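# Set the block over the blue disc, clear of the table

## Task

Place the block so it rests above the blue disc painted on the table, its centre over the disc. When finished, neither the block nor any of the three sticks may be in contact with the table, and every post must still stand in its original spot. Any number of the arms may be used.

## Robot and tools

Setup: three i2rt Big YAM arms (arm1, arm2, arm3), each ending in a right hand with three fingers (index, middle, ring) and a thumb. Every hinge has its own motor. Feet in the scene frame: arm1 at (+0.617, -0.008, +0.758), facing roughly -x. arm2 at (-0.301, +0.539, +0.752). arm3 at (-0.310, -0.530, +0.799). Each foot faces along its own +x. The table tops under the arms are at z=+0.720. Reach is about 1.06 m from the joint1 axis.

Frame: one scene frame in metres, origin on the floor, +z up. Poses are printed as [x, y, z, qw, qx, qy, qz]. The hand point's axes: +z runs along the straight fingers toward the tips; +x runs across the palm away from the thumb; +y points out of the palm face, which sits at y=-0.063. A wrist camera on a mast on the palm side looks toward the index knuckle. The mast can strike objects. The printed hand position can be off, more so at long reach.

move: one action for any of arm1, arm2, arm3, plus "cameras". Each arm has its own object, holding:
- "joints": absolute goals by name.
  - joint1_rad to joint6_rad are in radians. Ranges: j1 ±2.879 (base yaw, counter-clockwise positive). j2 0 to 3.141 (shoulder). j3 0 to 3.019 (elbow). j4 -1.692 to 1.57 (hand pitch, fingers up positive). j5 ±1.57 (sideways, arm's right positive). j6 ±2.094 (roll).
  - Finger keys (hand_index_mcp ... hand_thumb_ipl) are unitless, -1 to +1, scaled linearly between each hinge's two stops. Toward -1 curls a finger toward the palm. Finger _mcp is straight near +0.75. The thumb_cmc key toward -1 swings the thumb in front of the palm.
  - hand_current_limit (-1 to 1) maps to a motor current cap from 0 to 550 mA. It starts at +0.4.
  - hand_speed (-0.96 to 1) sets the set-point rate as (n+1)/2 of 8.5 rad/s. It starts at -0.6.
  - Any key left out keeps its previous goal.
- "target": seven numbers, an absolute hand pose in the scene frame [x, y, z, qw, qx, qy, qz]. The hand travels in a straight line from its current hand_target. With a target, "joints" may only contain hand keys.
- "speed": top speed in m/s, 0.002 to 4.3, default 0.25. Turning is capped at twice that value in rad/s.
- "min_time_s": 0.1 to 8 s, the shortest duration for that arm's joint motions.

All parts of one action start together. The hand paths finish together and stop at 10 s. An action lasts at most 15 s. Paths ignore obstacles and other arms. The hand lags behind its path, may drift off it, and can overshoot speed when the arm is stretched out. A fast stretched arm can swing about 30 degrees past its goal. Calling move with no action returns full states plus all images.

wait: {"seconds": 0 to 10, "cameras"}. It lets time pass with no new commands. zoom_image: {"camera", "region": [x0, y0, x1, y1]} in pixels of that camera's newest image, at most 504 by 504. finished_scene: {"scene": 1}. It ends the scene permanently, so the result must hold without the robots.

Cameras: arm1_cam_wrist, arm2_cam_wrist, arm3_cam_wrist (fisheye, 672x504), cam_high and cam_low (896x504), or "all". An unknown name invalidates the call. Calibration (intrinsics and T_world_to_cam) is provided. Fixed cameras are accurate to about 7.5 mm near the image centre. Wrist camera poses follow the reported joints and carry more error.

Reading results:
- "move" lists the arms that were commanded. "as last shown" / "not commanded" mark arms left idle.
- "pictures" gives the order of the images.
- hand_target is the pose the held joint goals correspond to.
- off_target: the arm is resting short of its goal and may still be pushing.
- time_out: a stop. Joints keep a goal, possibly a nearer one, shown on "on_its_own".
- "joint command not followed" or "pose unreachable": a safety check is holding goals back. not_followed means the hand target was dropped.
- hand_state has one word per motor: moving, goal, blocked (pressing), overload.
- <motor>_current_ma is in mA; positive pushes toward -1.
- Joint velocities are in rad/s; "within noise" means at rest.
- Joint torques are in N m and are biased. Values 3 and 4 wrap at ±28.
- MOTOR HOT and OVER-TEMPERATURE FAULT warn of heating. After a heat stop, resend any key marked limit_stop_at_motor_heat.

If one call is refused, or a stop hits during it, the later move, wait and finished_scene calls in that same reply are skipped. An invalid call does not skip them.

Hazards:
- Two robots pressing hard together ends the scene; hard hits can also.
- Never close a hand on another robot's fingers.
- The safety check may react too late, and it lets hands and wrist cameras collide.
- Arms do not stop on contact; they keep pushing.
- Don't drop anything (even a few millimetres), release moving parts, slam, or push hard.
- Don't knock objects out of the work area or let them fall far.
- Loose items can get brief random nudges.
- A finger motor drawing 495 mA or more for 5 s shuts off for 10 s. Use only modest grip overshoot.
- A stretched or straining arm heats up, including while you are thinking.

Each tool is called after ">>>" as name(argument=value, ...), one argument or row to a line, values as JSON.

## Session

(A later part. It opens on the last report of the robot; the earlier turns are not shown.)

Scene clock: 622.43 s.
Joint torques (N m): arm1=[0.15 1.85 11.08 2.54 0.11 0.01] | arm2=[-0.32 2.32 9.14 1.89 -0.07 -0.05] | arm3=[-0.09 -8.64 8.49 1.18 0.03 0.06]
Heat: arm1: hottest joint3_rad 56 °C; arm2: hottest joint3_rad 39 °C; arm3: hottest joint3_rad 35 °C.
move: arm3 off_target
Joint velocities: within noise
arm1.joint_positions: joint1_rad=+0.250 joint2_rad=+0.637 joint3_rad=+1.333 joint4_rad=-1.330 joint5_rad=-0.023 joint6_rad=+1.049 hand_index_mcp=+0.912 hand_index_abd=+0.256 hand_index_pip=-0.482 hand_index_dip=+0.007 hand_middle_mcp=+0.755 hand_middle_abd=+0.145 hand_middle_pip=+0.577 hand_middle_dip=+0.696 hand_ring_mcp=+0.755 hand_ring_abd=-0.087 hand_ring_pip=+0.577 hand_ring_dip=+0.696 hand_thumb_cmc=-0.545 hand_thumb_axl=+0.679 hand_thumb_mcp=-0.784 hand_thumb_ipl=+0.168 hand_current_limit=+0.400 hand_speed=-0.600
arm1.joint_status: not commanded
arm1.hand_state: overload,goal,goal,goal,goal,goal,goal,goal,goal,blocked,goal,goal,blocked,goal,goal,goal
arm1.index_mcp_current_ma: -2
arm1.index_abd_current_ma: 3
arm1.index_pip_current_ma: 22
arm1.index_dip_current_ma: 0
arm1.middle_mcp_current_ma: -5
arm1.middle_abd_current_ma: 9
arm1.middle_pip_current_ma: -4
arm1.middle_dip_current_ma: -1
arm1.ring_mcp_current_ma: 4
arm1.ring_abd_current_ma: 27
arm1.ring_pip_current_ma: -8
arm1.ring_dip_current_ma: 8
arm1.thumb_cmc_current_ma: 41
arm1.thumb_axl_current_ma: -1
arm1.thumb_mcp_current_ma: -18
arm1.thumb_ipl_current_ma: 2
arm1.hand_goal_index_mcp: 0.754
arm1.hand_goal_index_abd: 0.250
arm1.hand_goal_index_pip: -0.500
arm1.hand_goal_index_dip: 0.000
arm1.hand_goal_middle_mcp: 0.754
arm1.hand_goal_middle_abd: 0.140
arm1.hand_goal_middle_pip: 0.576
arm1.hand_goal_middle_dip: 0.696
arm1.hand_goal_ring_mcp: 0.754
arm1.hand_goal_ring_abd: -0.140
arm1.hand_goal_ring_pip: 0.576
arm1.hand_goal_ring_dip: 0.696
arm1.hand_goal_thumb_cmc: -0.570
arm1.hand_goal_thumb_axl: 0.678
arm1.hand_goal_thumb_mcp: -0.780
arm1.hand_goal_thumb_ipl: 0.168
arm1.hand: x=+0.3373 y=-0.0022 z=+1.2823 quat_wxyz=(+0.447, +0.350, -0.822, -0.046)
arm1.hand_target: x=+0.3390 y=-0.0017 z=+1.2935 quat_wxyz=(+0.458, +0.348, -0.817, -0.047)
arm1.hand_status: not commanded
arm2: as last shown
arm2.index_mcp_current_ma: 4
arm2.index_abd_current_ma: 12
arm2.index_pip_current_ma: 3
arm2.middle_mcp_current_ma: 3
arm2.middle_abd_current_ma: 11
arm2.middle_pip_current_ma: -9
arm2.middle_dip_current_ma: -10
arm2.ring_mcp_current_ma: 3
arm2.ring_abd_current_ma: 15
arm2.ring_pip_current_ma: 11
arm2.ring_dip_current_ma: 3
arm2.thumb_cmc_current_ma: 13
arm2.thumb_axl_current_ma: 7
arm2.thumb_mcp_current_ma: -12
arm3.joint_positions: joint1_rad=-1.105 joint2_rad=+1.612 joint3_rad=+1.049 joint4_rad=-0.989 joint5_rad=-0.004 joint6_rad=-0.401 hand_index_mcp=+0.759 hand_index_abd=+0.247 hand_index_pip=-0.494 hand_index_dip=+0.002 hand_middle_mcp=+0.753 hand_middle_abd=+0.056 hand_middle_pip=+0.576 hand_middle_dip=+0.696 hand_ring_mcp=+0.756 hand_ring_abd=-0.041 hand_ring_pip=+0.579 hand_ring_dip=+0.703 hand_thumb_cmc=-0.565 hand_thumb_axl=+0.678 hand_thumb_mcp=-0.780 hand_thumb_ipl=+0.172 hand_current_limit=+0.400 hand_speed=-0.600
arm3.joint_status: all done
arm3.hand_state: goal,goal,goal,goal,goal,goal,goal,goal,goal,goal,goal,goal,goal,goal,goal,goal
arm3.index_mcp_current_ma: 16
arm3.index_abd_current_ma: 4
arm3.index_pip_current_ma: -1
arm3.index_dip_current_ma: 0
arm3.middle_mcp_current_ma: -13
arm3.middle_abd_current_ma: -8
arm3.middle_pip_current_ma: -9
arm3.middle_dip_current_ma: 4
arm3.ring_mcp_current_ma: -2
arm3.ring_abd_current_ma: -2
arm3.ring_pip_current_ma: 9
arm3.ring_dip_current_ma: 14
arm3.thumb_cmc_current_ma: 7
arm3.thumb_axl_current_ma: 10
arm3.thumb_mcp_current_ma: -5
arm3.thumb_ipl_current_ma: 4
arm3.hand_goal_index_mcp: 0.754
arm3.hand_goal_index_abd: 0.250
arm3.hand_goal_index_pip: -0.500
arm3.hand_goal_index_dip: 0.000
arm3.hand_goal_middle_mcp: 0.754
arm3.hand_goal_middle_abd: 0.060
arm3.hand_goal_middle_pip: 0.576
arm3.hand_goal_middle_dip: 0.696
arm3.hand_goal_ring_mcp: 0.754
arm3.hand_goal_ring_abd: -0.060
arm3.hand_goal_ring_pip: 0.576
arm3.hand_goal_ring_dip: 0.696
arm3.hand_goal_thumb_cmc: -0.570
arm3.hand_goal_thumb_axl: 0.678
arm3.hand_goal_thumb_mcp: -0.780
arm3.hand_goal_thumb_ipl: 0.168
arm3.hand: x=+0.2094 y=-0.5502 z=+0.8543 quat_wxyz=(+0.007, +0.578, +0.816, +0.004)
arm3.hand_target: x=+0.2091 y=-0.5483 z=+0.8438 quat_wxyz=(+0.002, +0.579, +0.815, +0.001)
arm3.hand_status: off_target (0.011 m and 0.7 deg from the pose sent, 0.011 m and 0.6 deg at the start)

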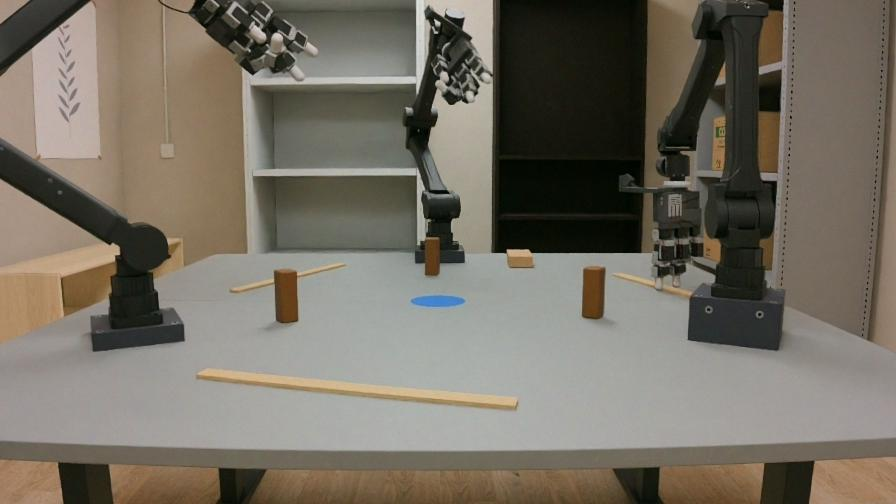

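>>> move(
  arm3={"joints": {"hand_middle_abd": -0.25, "hand_ring_abd": 0.25, "hand_current_limit": 0.7}},
)

>>> move(
  arm3={"target": [0.2093, -0.5484, 0.885, 0.006, 0.579, 0.815, 0.003], "speed": 0.05},
  cameras=["arm3_cam_wrist", "cam_high", "cam_low"],
)

>>> zoom_image(
  camera="cam_low",
  region=[600, 230, 720, 310],
)

Scene clock: 631.93 s.
Joint torques (N m): arm1=[0.15 1.85 11.08 2.54 0.11 0.01] | arm2=[-0.26 2.32 9.13 1.88 -0.06 -0.06] | arm3=[-0.09 -8.47 8.47 1.16 0.08 0.05]
Heat: arm1: hottest joint3_rad 56 °C; arm2: hottest joint3_rad 39 °C; arm3: hottest joint3_rad 35 °C.
move: arm3 off_target
Joint velocities: within noise
arm1: as last shown
arm1.index_mcp_current_ma: -5
arm1.index_abd_current_ma: 5
arm1.index_pip_current_ma: 15
arm1.index_dip_current_ma: 7
arm1.middle_mcp_current_ma: -2
arm1.middle_abd_current_ma: 10
arm1.middle_pip_current_ma: 0
arm1.middle_dip_current_ma: 2
arm1.ring_mcp_current_ma: 1
arm1.ring_abd_current_ma: 26
arm1.ring_pip_current_ma: -3
arm1.thumb_cmc_current_ma: 29
arm1.thumb_axl_current_ma: 2
arm1.thumb_mcp_current_ma: -12
arm1.thumb_ipl_current_ma: -2
arm2.joint_positions: joint1_rad=+0.017 joint2_rad=+0.620 joint3_rad=+1.375 joint4_rad=-1.399 joint5_rad=-0.024 joint6_rad=+1.132 hand_index_mcp=+0.755 hand_index_abd=+0.255 hand_index_pip=-0.496 hand_index_dip=+0.000 hand_middle_mcp=+0.753 hand_middle_abd=+0.157 hand_middle_pip=+0.577 hand_middle_dip=+0.696 hand_ring_mcp=+0.760 hand_ring_abd=-0.152 hand_ring_pip=+0.579 hand_ring_dip=+0.697 hand_thumb_cmc=-0.564 hand_thumb_axl=+0.679 hand_thumb_mcp=-0.783 hand_thumb_ipl=+0.168 hand_current_limit=+0.400 hand_speed=-0.600
arm2.joint_status: not commanded
arm2.hand_state: goal,goal,goal,goal,goal,goal,goal,goal,goal,goal,goal,goal,goal,goal,goal,goal
arm2.index_mcp_current_ma: 3
arm2.index_abd_current_ma: 6
arm2.index_pip_current_ma: 0
arm2.index_dip_current_ma: -7
arm2.middle_mcp_current_ma: 11
arm2.middle_abd_current_ma: 7
arm2.middle_pip_current_ma: -9
arm2.middle_dip_current_ma: -7
arm2.ring_mcp_current_ma: 6
arm2.ring_abd_current_ma: 18
arm2.ring_pip_current_ma: 10
arm2.ring_dip_current_ma: 3
arm2.thumb_cmc_current_ma: 14
arm2.thumb_axl_current_ma: 5
arm2.thumb_mcp_current_ma: -12
arm2.thumb_ipl_current_ma: -8
arm2.hand_goal_index_mcp: 0.754
arm2.hand_goal_index_abd: 0.250
arm2.hand_goal_index_pip: -0.500
arm2.hand_goal_index_dip: 0.000
arm2.hand_goal_middle_mcp: 0.754
arm2.hand_goal_middle_abd: 0.150
arm2.hand_goal_middle_pip: 0.576
arm2.hand_goal_middle_dip: 0.696
arm2.hand_goal_ring_mcp: 0.754
arm2.hand_goal_ring_abd: -0.160
arm2.hand_goal_ring_pip: 0.576
arm2.hand_goal_ring_dip: 0.696
arm2.hand_goal_thumb_cmc: -0.570
arm2.hand_goal_thumb_axl: 0.678
arm2.hand_goal_thumb_mcp: -0.780
arm2.hand_goal_thumb_ipl: 0.168
arm2.hand: x=-0.2507 y=+0.2936 z=+1.2834 quat_wxyz=(+0.296, +0.855, -0.258, +0.338)
arm2.hand_target: x=-0.2517 y=+0.2954 z=+1.2910 quat_wxyz=(+0.302, +0.851, -0.257, +0.344)
arm2.hand_status: not commanded
arm3.joint_positions: joint1_rad=-1.105 joint2_rad=+1.612 joint3_rad=+1.049 joint4_rad=-0.989 joint5_rad=-0.005 joint6_rad=-0.401 hand_index_mcp=+0.759 hand_index_abd=+0.247 hand_index_pip=-0.494 hand_index_dip=+0.002 hand_middle_mcp=+0.753 hand_middle_abd=-0.033 hand_middle_pip=+0.574 hand_middle_dip=+0.696 hand_ring_mcp=+0.757 hand_ring_abd=-0.029 hand_ring_pip=+0.580 hand_ring_dip=+0.703 hand_thumb_cmc=-0.570 hand_thumb_axl=+0.677 hand_thumb_mcp=-0.780 hand_thumb_ipl=+0.172 hand_current_limit=+0.700 hand_speed=-0.600
arm3.joint_status: hand_middle_abd off_target (ended at -0.033, target -0.250); hand_ring_abd off_target (ended at -0.029, target +0.250); the others done
arm3.hand_state: goal,goal,goal,goal,goal,blocked,goal,goal,goal,blocked,goal,goal,goal,goal,goal,goal
arm3.index_mcp_current_ma: 19
arm3.index_abd_current_ma: 2
arm3.index_pip_current_ma: 6
arm3.index_dip_current_ma: 8
arm3.middle_mcp_current_ma: -6
arm3.middle_abd_current_ma: 243
arm3.middle_pip_current_ma: -9
arm3.middle_dip_current_ma: 8
arm3.ring_mcp_current_ma: -11
arm3.ring_abd_current_ma: -339
arm3.ring_pip_current_ma: 20
arm3.ring_dip_current_ma: -4
arm3.thumb_cmc_current_ma: 3
arm3.thumb_axl_current_ma: 20
arm3.thumb_mcp_current_ma: -5
arm3.thumb_ipl_current_ma: 1
arm3.hand_goal_index_mcp: 0.754
arm3.hand_goal_index_abd: 0.250
arm3.hand_goal_index_pip: -0.500
arm3.hand_goal_index_dip: 0.000
arm3.hand_goal_middle_mcp: 0.754
arm3.hand_goal_middle_abd: -0.250
arm3.hand_goal_middle_pip: 0.576
arm3.hand_goal_middle_dip: 0.696
arm3.hand_goal_ring_mcp: 0.754
arm3.hand_goal_ring_abd: 0.250
arm3.hand_goal_ring_pip: 0.576
arm3.hand_goal_ring_dip: 0.696
arm3.hand_goal_thumb_cmc: -0.570
arm3.hand_goal_thumb_axl: 0.678
arm3.hand_goal_thumb_mcp: -0.780
arm3.hand_goal_thumb_ipl: 0.168
arm3.hand: x=+0.2094 y=-0.5500 z=+0.8541 quat_wxyz=(+0.006, +0.578, +0.816, +0.005)
arm3.hand_target: x=+0.2091 y=-0.5484 z=+0.8436 quat_wxyz=(+0.002, +0.579, +0.815, +0.001)
arm3.hand_status: not commanded
pictures: none

Scene clock: 633.27 s.
Joint torques (N m): arm1=[0.15 1.9 11.1 2.54 0.11 0.01] | arm2=[-0.32 2.32 9.11 1.87 -0.06 -0.04] | arm3=[-0.09 -10.23 12.53 0.09 0.1 0.05]
Heat: arm1: hottest joint3_rad 56 °C; arm2: hottest joint3_rad 39 °C; arm3: hottest joint3_rad 36 °C.
move: arm3 off_target
Joint velocities: within noise
arm1, arm2: as last shown
arm1.index_mcp_current_ma: 1
arm1.index_pip_current_ma: 18
arm1.index_dip_current_ma: 3
arm1.middle_mcp_current_ma: -3
arm1.middle_abd_current_ma: 6
arm1.middle_pip_current_ma: -1
arm1.middle_dip_current_ma: -1
arm1.ring_abd_current_ma: 31
arm1.ring_pip_current_ma: -5
arm1.ring_dip_current_ma: 9
arm1.thumb_cmc_current_ma: 37
arm1.thumb_axl_current_ma: 6
arm1.thumb_mcp_current_ma: -21
arm1.thumb_ipl_current_ma: 1
arm2.index_mcp_current_ma: -2
arm2.index_abd_current_ma: 11
arm2.index_pip_current_ma: -3
arm2.index_dip_current_ma: -6
arm2.middle_mcp_current_ma: 8
arm2.middle_abd_current_ma: 12
arm2.middle_pip_current_ma: -12
arm2.middle_dip_current_ma: -5
arm2.ring_mcp_current_ma: 9
arm2.ring_abd_current_ma: 13
arm2.ring_pip_current_ma: 7
arm2.ring_dip_current_ma: 4
arm2.thumb_axl_current_ma: 9
arm2.thumb_mcp_current_ma: -8
arm2.thumb_ipl_current_ma: -5
arm3.joint_positions: joint1_rad=-1.105 joint2_rad=+1.577 joint3_rad=+1.049 joint4_rad=-1.065 joint5_rad=-0.005 joint6_rad=-0.401 hand_index_mcp=+0.759 hand_index_abd=+0.247 hand_index_pip=-0.494 hand_index_dip=+0.002 hand_middle_mcp=+0.743 hand_middle_abd=-0.099 hand_middle_pip=+0.572 hand_middle_dip=+0.690 hand_ring_mcp=+0.746 hand_ring_abd=+0.064 hand_ring_pip=+0.574 hand_ring_dip=+0.695 hand_thumb_cmc=-0.570 hand_thumb_axl=+0.677 hand_thumb_mcp=-0.780 hand_thumb_ipl=+0.172 hand_current_limit=+0.700 hand_speed=-0.600
arm3.joint_status: not commanded
arm3.hand_state: goal,goal,goal,goal,goal,blocked,goal,goal,goal,blocked,goal,goal,goal,goal,goal,goal
arm3.index_mcp_current_ma: 8
arm3.index_abd_current_ma: 4
arm3.index_pip_current_ma: 10
arm3.index_dip_current_ma: 8
arm3.middle_mcp_current_ma: -8
arm3.middle_abd_current_ma: 153
arm3.middle_pip_current_ma: 3
arm3.middle_dip_current_ma: 19
arm3.ring_mcp_current_ma: 0
arm3.ring_abd_current_ma: -208
arm3.ring_pip_current_ma: -3
arm3.ring_dip_current_ma: -3
arm3.thumb_cmc_current_ma: 21
arm3.thumb_axl_current_ma: 23
arm3.thumb_mcp_current_ma: 9
arm3.thumb_ipl_current_ma: 2
arm3.hand_goal_index_mcp: 0.754
arm3.hand_goal_index_abd: 0.250
arm3.hand_goal_index_pip: -0.500
arm3.hand_goal_index_dip: 0.000
arm3.hand_goal_middle_mcp: 0.754
arm3.hand_goal_middle_abd: -0.250
arm3.hand_goal_middle_pip: 0.576
arm3.hand_goal_middle_dip: 0.696
arm3.hand_goal_ring_mcp: 0.754
arm3.hand_goal_ring_abd: 0.250
arm3.hand_goal_ring_pip: 0.576
arm3.hand_goal_ring_dip: 0.696
arm3.hand_goal_thumb_cmc: -0.570
arm3.hand_goal_thumb_axl: 0.678
arm3.hand_goal_thumb_mcp: -0.780
arm3.hand_goal_thumb_ipl: 0.168
arm3.on_its_own: hand_middle_abd moved -0.067 toward your old target -0.250; hand_ring_abd moved +0.093 toward your old target +0.250
arm3.hand: x=+0.1932 y=-0.5489 z=+0.8650 quat_wxyz=(-0.011, +0.578, +0.816, -0.006)
arm3.hand_target: x=+0.2086 y=-0.5483 z=+0.8853 quat_wxyz=(+0.006, +0.579, +0.815, +0.003)
arm3.hand_status: off_target (0.026 m and 2.2 deg from the pose sent, 0.031 m and 0.3 deg at the start)
arm3_cam_wrist: T_world_to_cam=[[0.85702, -0.51204, -0.05779, -0.36119], [-0.30474, -0.59408, 0.74445, -0.95731], [-0.41552, -0.6204, -0.66517, 0.43662]] pos_world=[0.19925, -0.48278, 0.98222]

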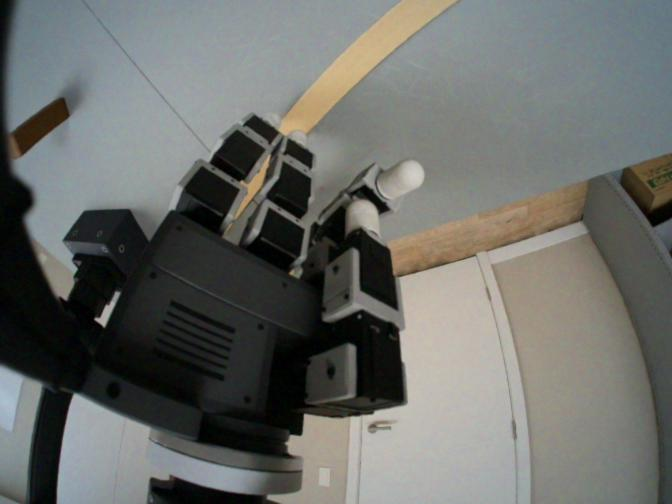

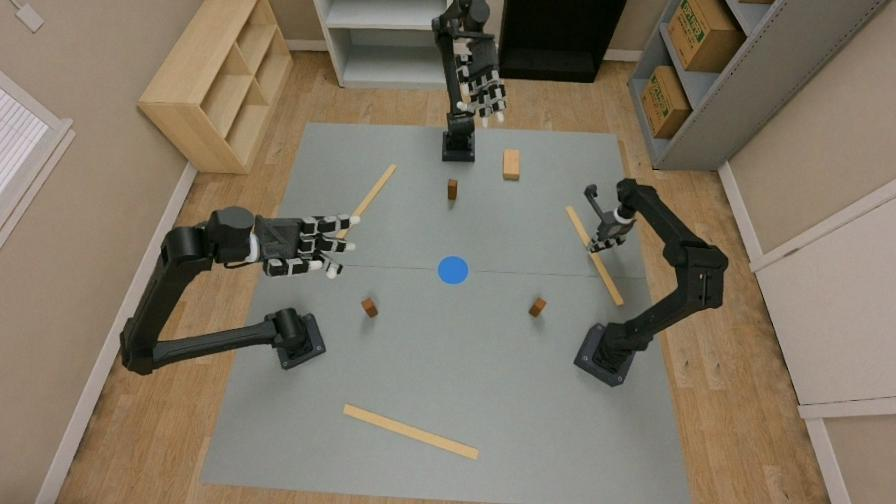

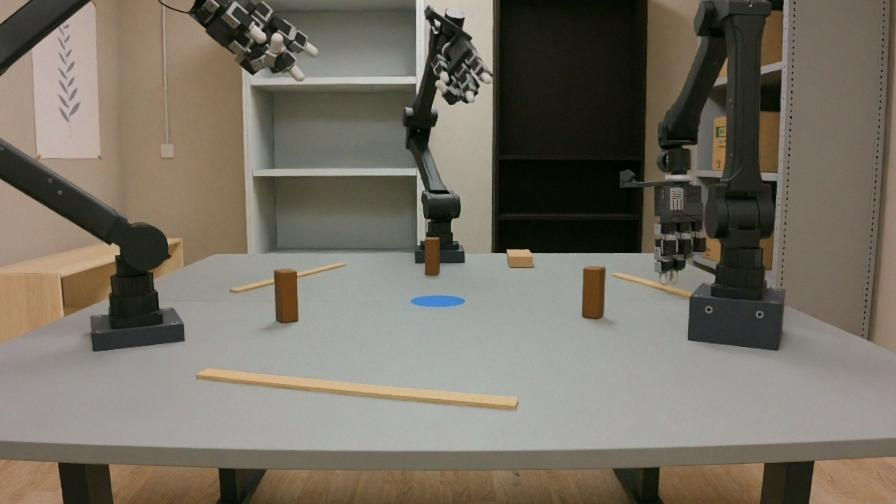

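Scaled by 4.200 from the camera's image (finer frame: 1280x720).

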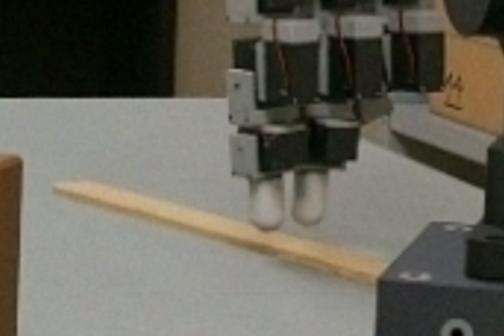

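>>> move(
  arm3={"target": [0.2093, -0.5484, 0.90, 0.006, 0.579, 0.815, 0.003], "speed": 0.1, "joints": {"hand_middle_abd": 0.13, "hand_ring_abd": -0.13}},
)

>>> move(
  arm3={"target": [0.2093, -0.5484, 0.853, 0.003, 0.579, 0.815, 0.001], "speed": 0.1},
  cameras=["arm3_cam_wrist", "cam_low"],
)

>>> zoom_image(
  camera="arm3_cam_wrist",
  region=[200, 50, 420, 220],
)

>>> zoom_image(
  camera="cam_low",
  region=[630, 250, 705, 300],
)

Scene clock: 672.67 s.
Joint torques (N m): arm1=[0.09 1.85 11.1 2.55 0.11 0.01] | arm2=[-0.26 2.2 9.1 1.91 -0.06 -0.05] | arm3=[-0.09 -10.17 12.62 0.12 0.11 0.05]
Heat: arm1: hottest joint3_rad 57 °C; arm2: hottest joint3_rad 39 °C; arm3: hottest joint3_rad 39 °C.
move: arm3 off_target
Joint velocities: within noise
arm1, arm2: as last shown
arm1.index_mcp_current_ma: -4
arm1.index_abd_current_ma: 7
arm1.index_pip_current_ma: 21
arm1.index_dip_current_ma: -3
arm1.middle_abd_current_ma: 12
arm1.middle_pip_current_ma: -2
arm1.middle_dip_current_ma: 3
arm1.ring_mcp_current_ma: 3
arm1.ring_abd_current_ma: 32
arm1.ring_pip_current_ma: -7
arm1.ring_dip_current_ma: 10
arm1.thumb_cmc_current_ma: 31
arm1.thumb_axl_current_ma: 7
arm1.thumb_mcp_current_ma: -16
arm1.thumb_ipl_current_ma: 2
arm2.index_mcp_current_ma: 7
arm2.index_abd_current_ma: 5
arm2.index_pip_current_ma: -2
arm2.index_dip_current_ma: -5
arm2.middle_mcp_current_ma: 10
arm2.middle_abd_current_ma: 9
arm2.middle_pip_current_ma: -6
arm2.middle_dip_current_ma: -4
arm2.ring_mcp_current_ma: 7
arm2.ring_abd_current_ma: 12
arm2.ring_pip_current_ma: 8
arm2.ring_dip_current_ma: 6
arm2.thumb_axl_current_ma: 3
arm2.thumb_mcp_current_ma: -7
arm2.thumb_ipl_current_ma: -6
arm3.joint_positions: joint1_rad=-1.105 joint2_rad=+1.558 joint3_rad=+1.072 joint4_rad=-1.105 joint5_rad=-0.005 joint6_rad=-0.401 hand_index_mcp=+0.759 hand_index_abd=+0.247 hand_index_pip=-0.494 hand_index_dip=+0.002 hand_middle_mcp=+0.743 hand_middle_abd=+0.128 hand_middle_pip=+0.572 hand_middle_dip=+0.690 hand_ring_mcp=+0.746 hand_ring_abd=-0.127 hand_ring_pip=+0.574 hand_ring_dip=+0.695 hand_thumb_cmc=-0.570 hand_thumb_axl=+0.678 hand_thumb_mcp=-0.780 hand_thumb_ipl=+0.172 hand_current_limit=+0.700 hand_speed=-0.600
arm3.joint_status: all done
arm3.hand_state: goal,goal,goal,goal,goal,goal,goal,goal,goal,goal,goal,goal,goal,goal,goal,goal
arm3.index_mcp_current_ma: 18
arm3.index_abd_current_ma: 11
arm3.index_pip_current_ma: 5
arm3.index_dip_current_ma: 10
arm3.middle_mcp_current_ma: 1
arm3.middle_abd_current_ma: -7
arm3.middle_pip_current_ma: -3
arm3.middle_dip_current_ma: -5
arm3.ring_mcp_current_ma: -21
arm3.ring_abd_current_ma: -6
arm3.ring_pip_current_ma: -10
arm3.ring_dip_current_ma: -3
arm3.thumb_cmc_current_ma: 3
arm3.thumb_axl_current_ma: 15
arm3.thumb_mcp_current_ma: -4
arm3.thumb_ipl_current_ma: -5
arm3.hand_goal_index_mcp: 0.754
arm3.hand_goal_index_abd: 0.250
arm3.hand_goal_index_pip: -0.500
arm3.hand_goal_index_dip: 0.000
arm3.hand_goal_middle_mcp: 0.754
arm3.hand_goal_middle_abd: 0.130
arm3.hand_goal_middle_pip: 0.576
arm3.hand_goal_middle_dip: 0.696
arm3.hand_goal_ring_mcp: 0.754
arm3.hand_goal_ring_abd: -0.130
arm3.hand_goal_ring_pip: 0.576
arm3.hand_goal_ring_dip: 0.696
arm3.hand_goal_thumb_cmc: -0.570
arm3.hand_goal_thumb_axl: 0.678
arm3.hand_goal_thumb_mcp: -0.780
arm3.hand_goal_thumb_ipl: 0.168
arm3.hand: x=+0.1941 y=-0.5489 z=+0.8802 quat_wxyz=(-0.010, +0.578, +0.816, -0.006)
arm3.hand_target: x=+0.2086 y=-0.5483 z=+0.9002 quat_wxyz=(+0.006, +0.579, +0.815, +0.003)
arm3.hand_status: off_target (0.025 m and 2.1 deg from the pose sent, 0.039 m and 2.2 deg at the start)
pictures: none

Scene clock: 673.83 s.
Joint torques (N m): arm1=[0.15 1.85 11.1 2.55 0.11 0.01] | arm2=[-0.44 2.32 9.13 1.87 -0.06 -0.05] | arm3=[-0.03 -9.52 8.92 1.05 0.11 0.06]
Heat: arm1: hottest joint3_rad 57 °C; arm2: hottest joint3_rad 39 °C; arm3: hottest joint3_rad 39 °C.
move: arm3 done
Joint velocities: within noise
arm1, arm2: as last shown
arm1.index_abd_current_ma: 2
arm1.index_pip_current_ma: 23
arm1.index_dip_current_ma: 2
arm1.middle_mcp_current_ma: -6
arm1.middle_abd_current_ma: 16
arm1.middle_pip_current_ma: 4
arm1.middle_dip_current_ma: -1
arm1.ring_mcp_current_ma: -3
arm1.ring_abd_current_ma: 28
arm1.ring_pip_current_ma: 2
arm1.ring_dip_current_ma: 14
arm1.thumb_cmc_current_ma: 33
arm1.thumb_axl_current_ma: 4
arm1.thumb_mcp_current_ma: -14
arm1.thumb_ipl_current_ma: -2
arm2.index_mcp_current_ma: 5
arm2.index_abd_current_ma: 7
arm2.index_pip_current_ma: 0
arm2.index_dip_current_ma: -8
arm2.middle_mcp_current_ma: 5
arm2.middle_abd_current_ma: 10
arm2.middle_pip_current_ma: -13
arm2.middle_dip_current_ma: -5
arm2.ring_mcp_current_ma: 8
arm2.ring_abd_current_ma: 16
arm2.ring_pip_current_ma: 7
arm2.ring_dip_current_ma: 7
arm2.thumb_cmc_current_ma: 12
arm2.thumb_axl_current_ma: 4
arm2.thumb_mcp_current_ma: -11
arm2.thumb_ipl_current_ma: -9
arm3.joint_positions: joint1_rad=-1.105 joint2_rad=+1.611 joint3_rad=+1.053 joint4_rad=-1.011 joint5_rad=-0.005 joint6_rad=-0.401 hand_index_mcp=+0.759 hand_index_abd=+0.247 hand_index_pip=-0.494 hand_index_dip=+0.002 hand_middle_mcp=+0.743 hand_middle_abd=+0.128 hand_middle_pip=+0.572 hand_middle_dip=+0.690 hand_ring_mcp=+0.746 hand_ring_abd=-0.127 hand_ring_pip=+0.574 hand_ring_dip=+0.695 hand_thumb_cmc=-0.570 hand_thumb_axl=+0.678 hand_thumb_mcp=-0.780 hand_thumb_ipl=+0.172 hand_current_limit=+0.700 hand_speed=-0.600
arm3.joint_status: not commanded
arm3.hand_state: goal,goal,goal,goal,goal,goal,goal,goal,goal,goal,goal,goal,goal,goal,goal,goal
arm3.index_mcp_current_ma: -1
arm3.index_abd_current_ma: 15
arm3.index_pip_current_ma: 6
arm3.index_dip_current_ma: 10
arm3.middle_mcp_current_ma: -14
arm3.middle_abd_current_ma: -1
arm3.middle_pip_current_ma: -13
arm3.middle_dip_current_ma: 8
arm3.ring_mcp_current_ma: -28
arm3.ring_abd_current_ma: -2
arm3.ring_pip_current_ma: 18
arm3.ring_dip_current_ma: -4
arm3.thumb_cmc_current_ma: -7
arm3.thumb_axl_current_ma: -2
arm3.thumb_mcp_current_ma: 4
arm3.thumb_ipl_current_ma: -3
arm3.hand_goal_index_mcp: 0.754
arm3.hand_goal_index_abd: 0.250
arm3.hand_goal_index_pip: -0.500
arm3.hand_goal_index_dip: 0.000
arm3.hand_goal_middle_mcp: 0.754
arm3.hand_goal_middle_abd: 0.130
arm3.hand_goal_middle_pip: 0.576
arm3.hand_goal_middle_dip: 0.696
arm3.hand_goal_ring_mcp: 0.754
arm3.hand_goal_ring_abd: -0.130
arm3.hand_goal_ring_pip: 0.576
arm3.hand_goal_ring_dip: 0.696
arm3.hand_goal_thumb_cmc: -0.570
arm3.hand_goal_thumb_axl: 0.678
arm3.hand_goal_thumb_mcp: -0.780
arm3.hand_goal_thumb_ipl: 0.168
arm3.hand: x=+0.2058 y=-0.5498 z=+0.8543 quat_wxyz=(-0.001, +0.578, +0.816, +0.000)
arm3.hand_target: x=+0.2093 y=-0.5484 z=+0.8532 quat_wxyz=(+0.003, +0.579, +0.815, +0.001)
arm3.hand_status: done (0.004 m and 0.5 deg from the pose sent, 0.031 m and 1.7 deg at the start)
arm3_cam_wrist: T_world_to_cam=[[0.85816, -0.51205, -0.0371, -0.39102], [-0.32195, -0.59303, 0.73801, -0.93627], [-0.3999, -0.62138, -0.67377, 0.43785]] pos_world=[0.20922, -0.48338, 0.97149]

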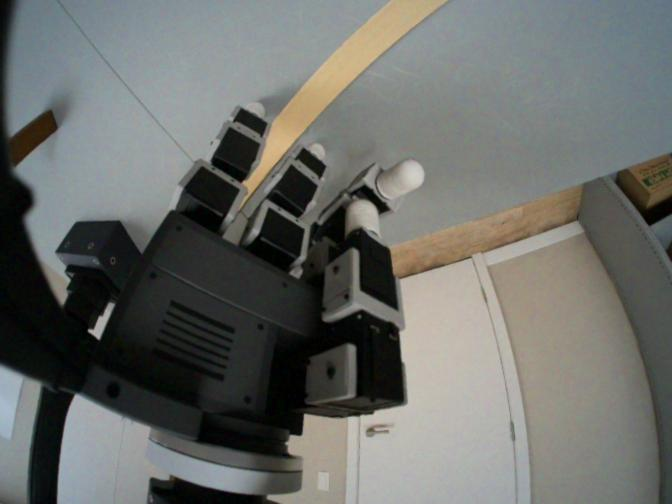

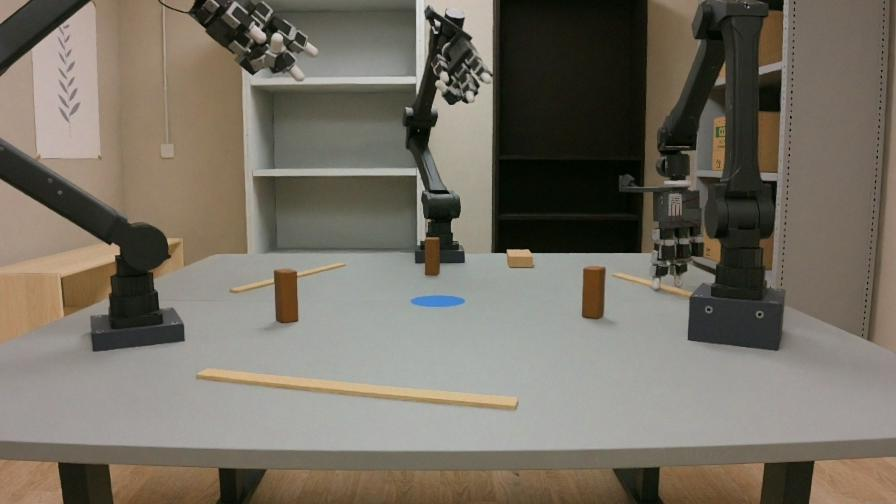

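Scaled by 2.291 from the camera's image (finer frame: 960x720).

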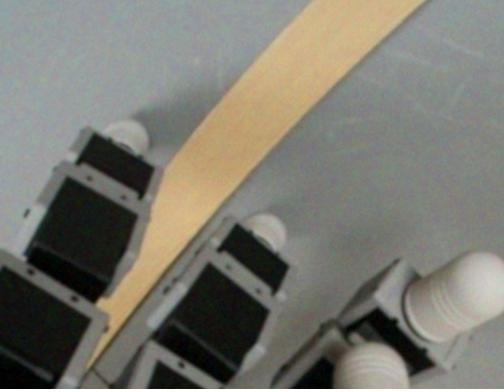

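Scaled by 6.720 from the camera's image (finer frame: 1280x720).

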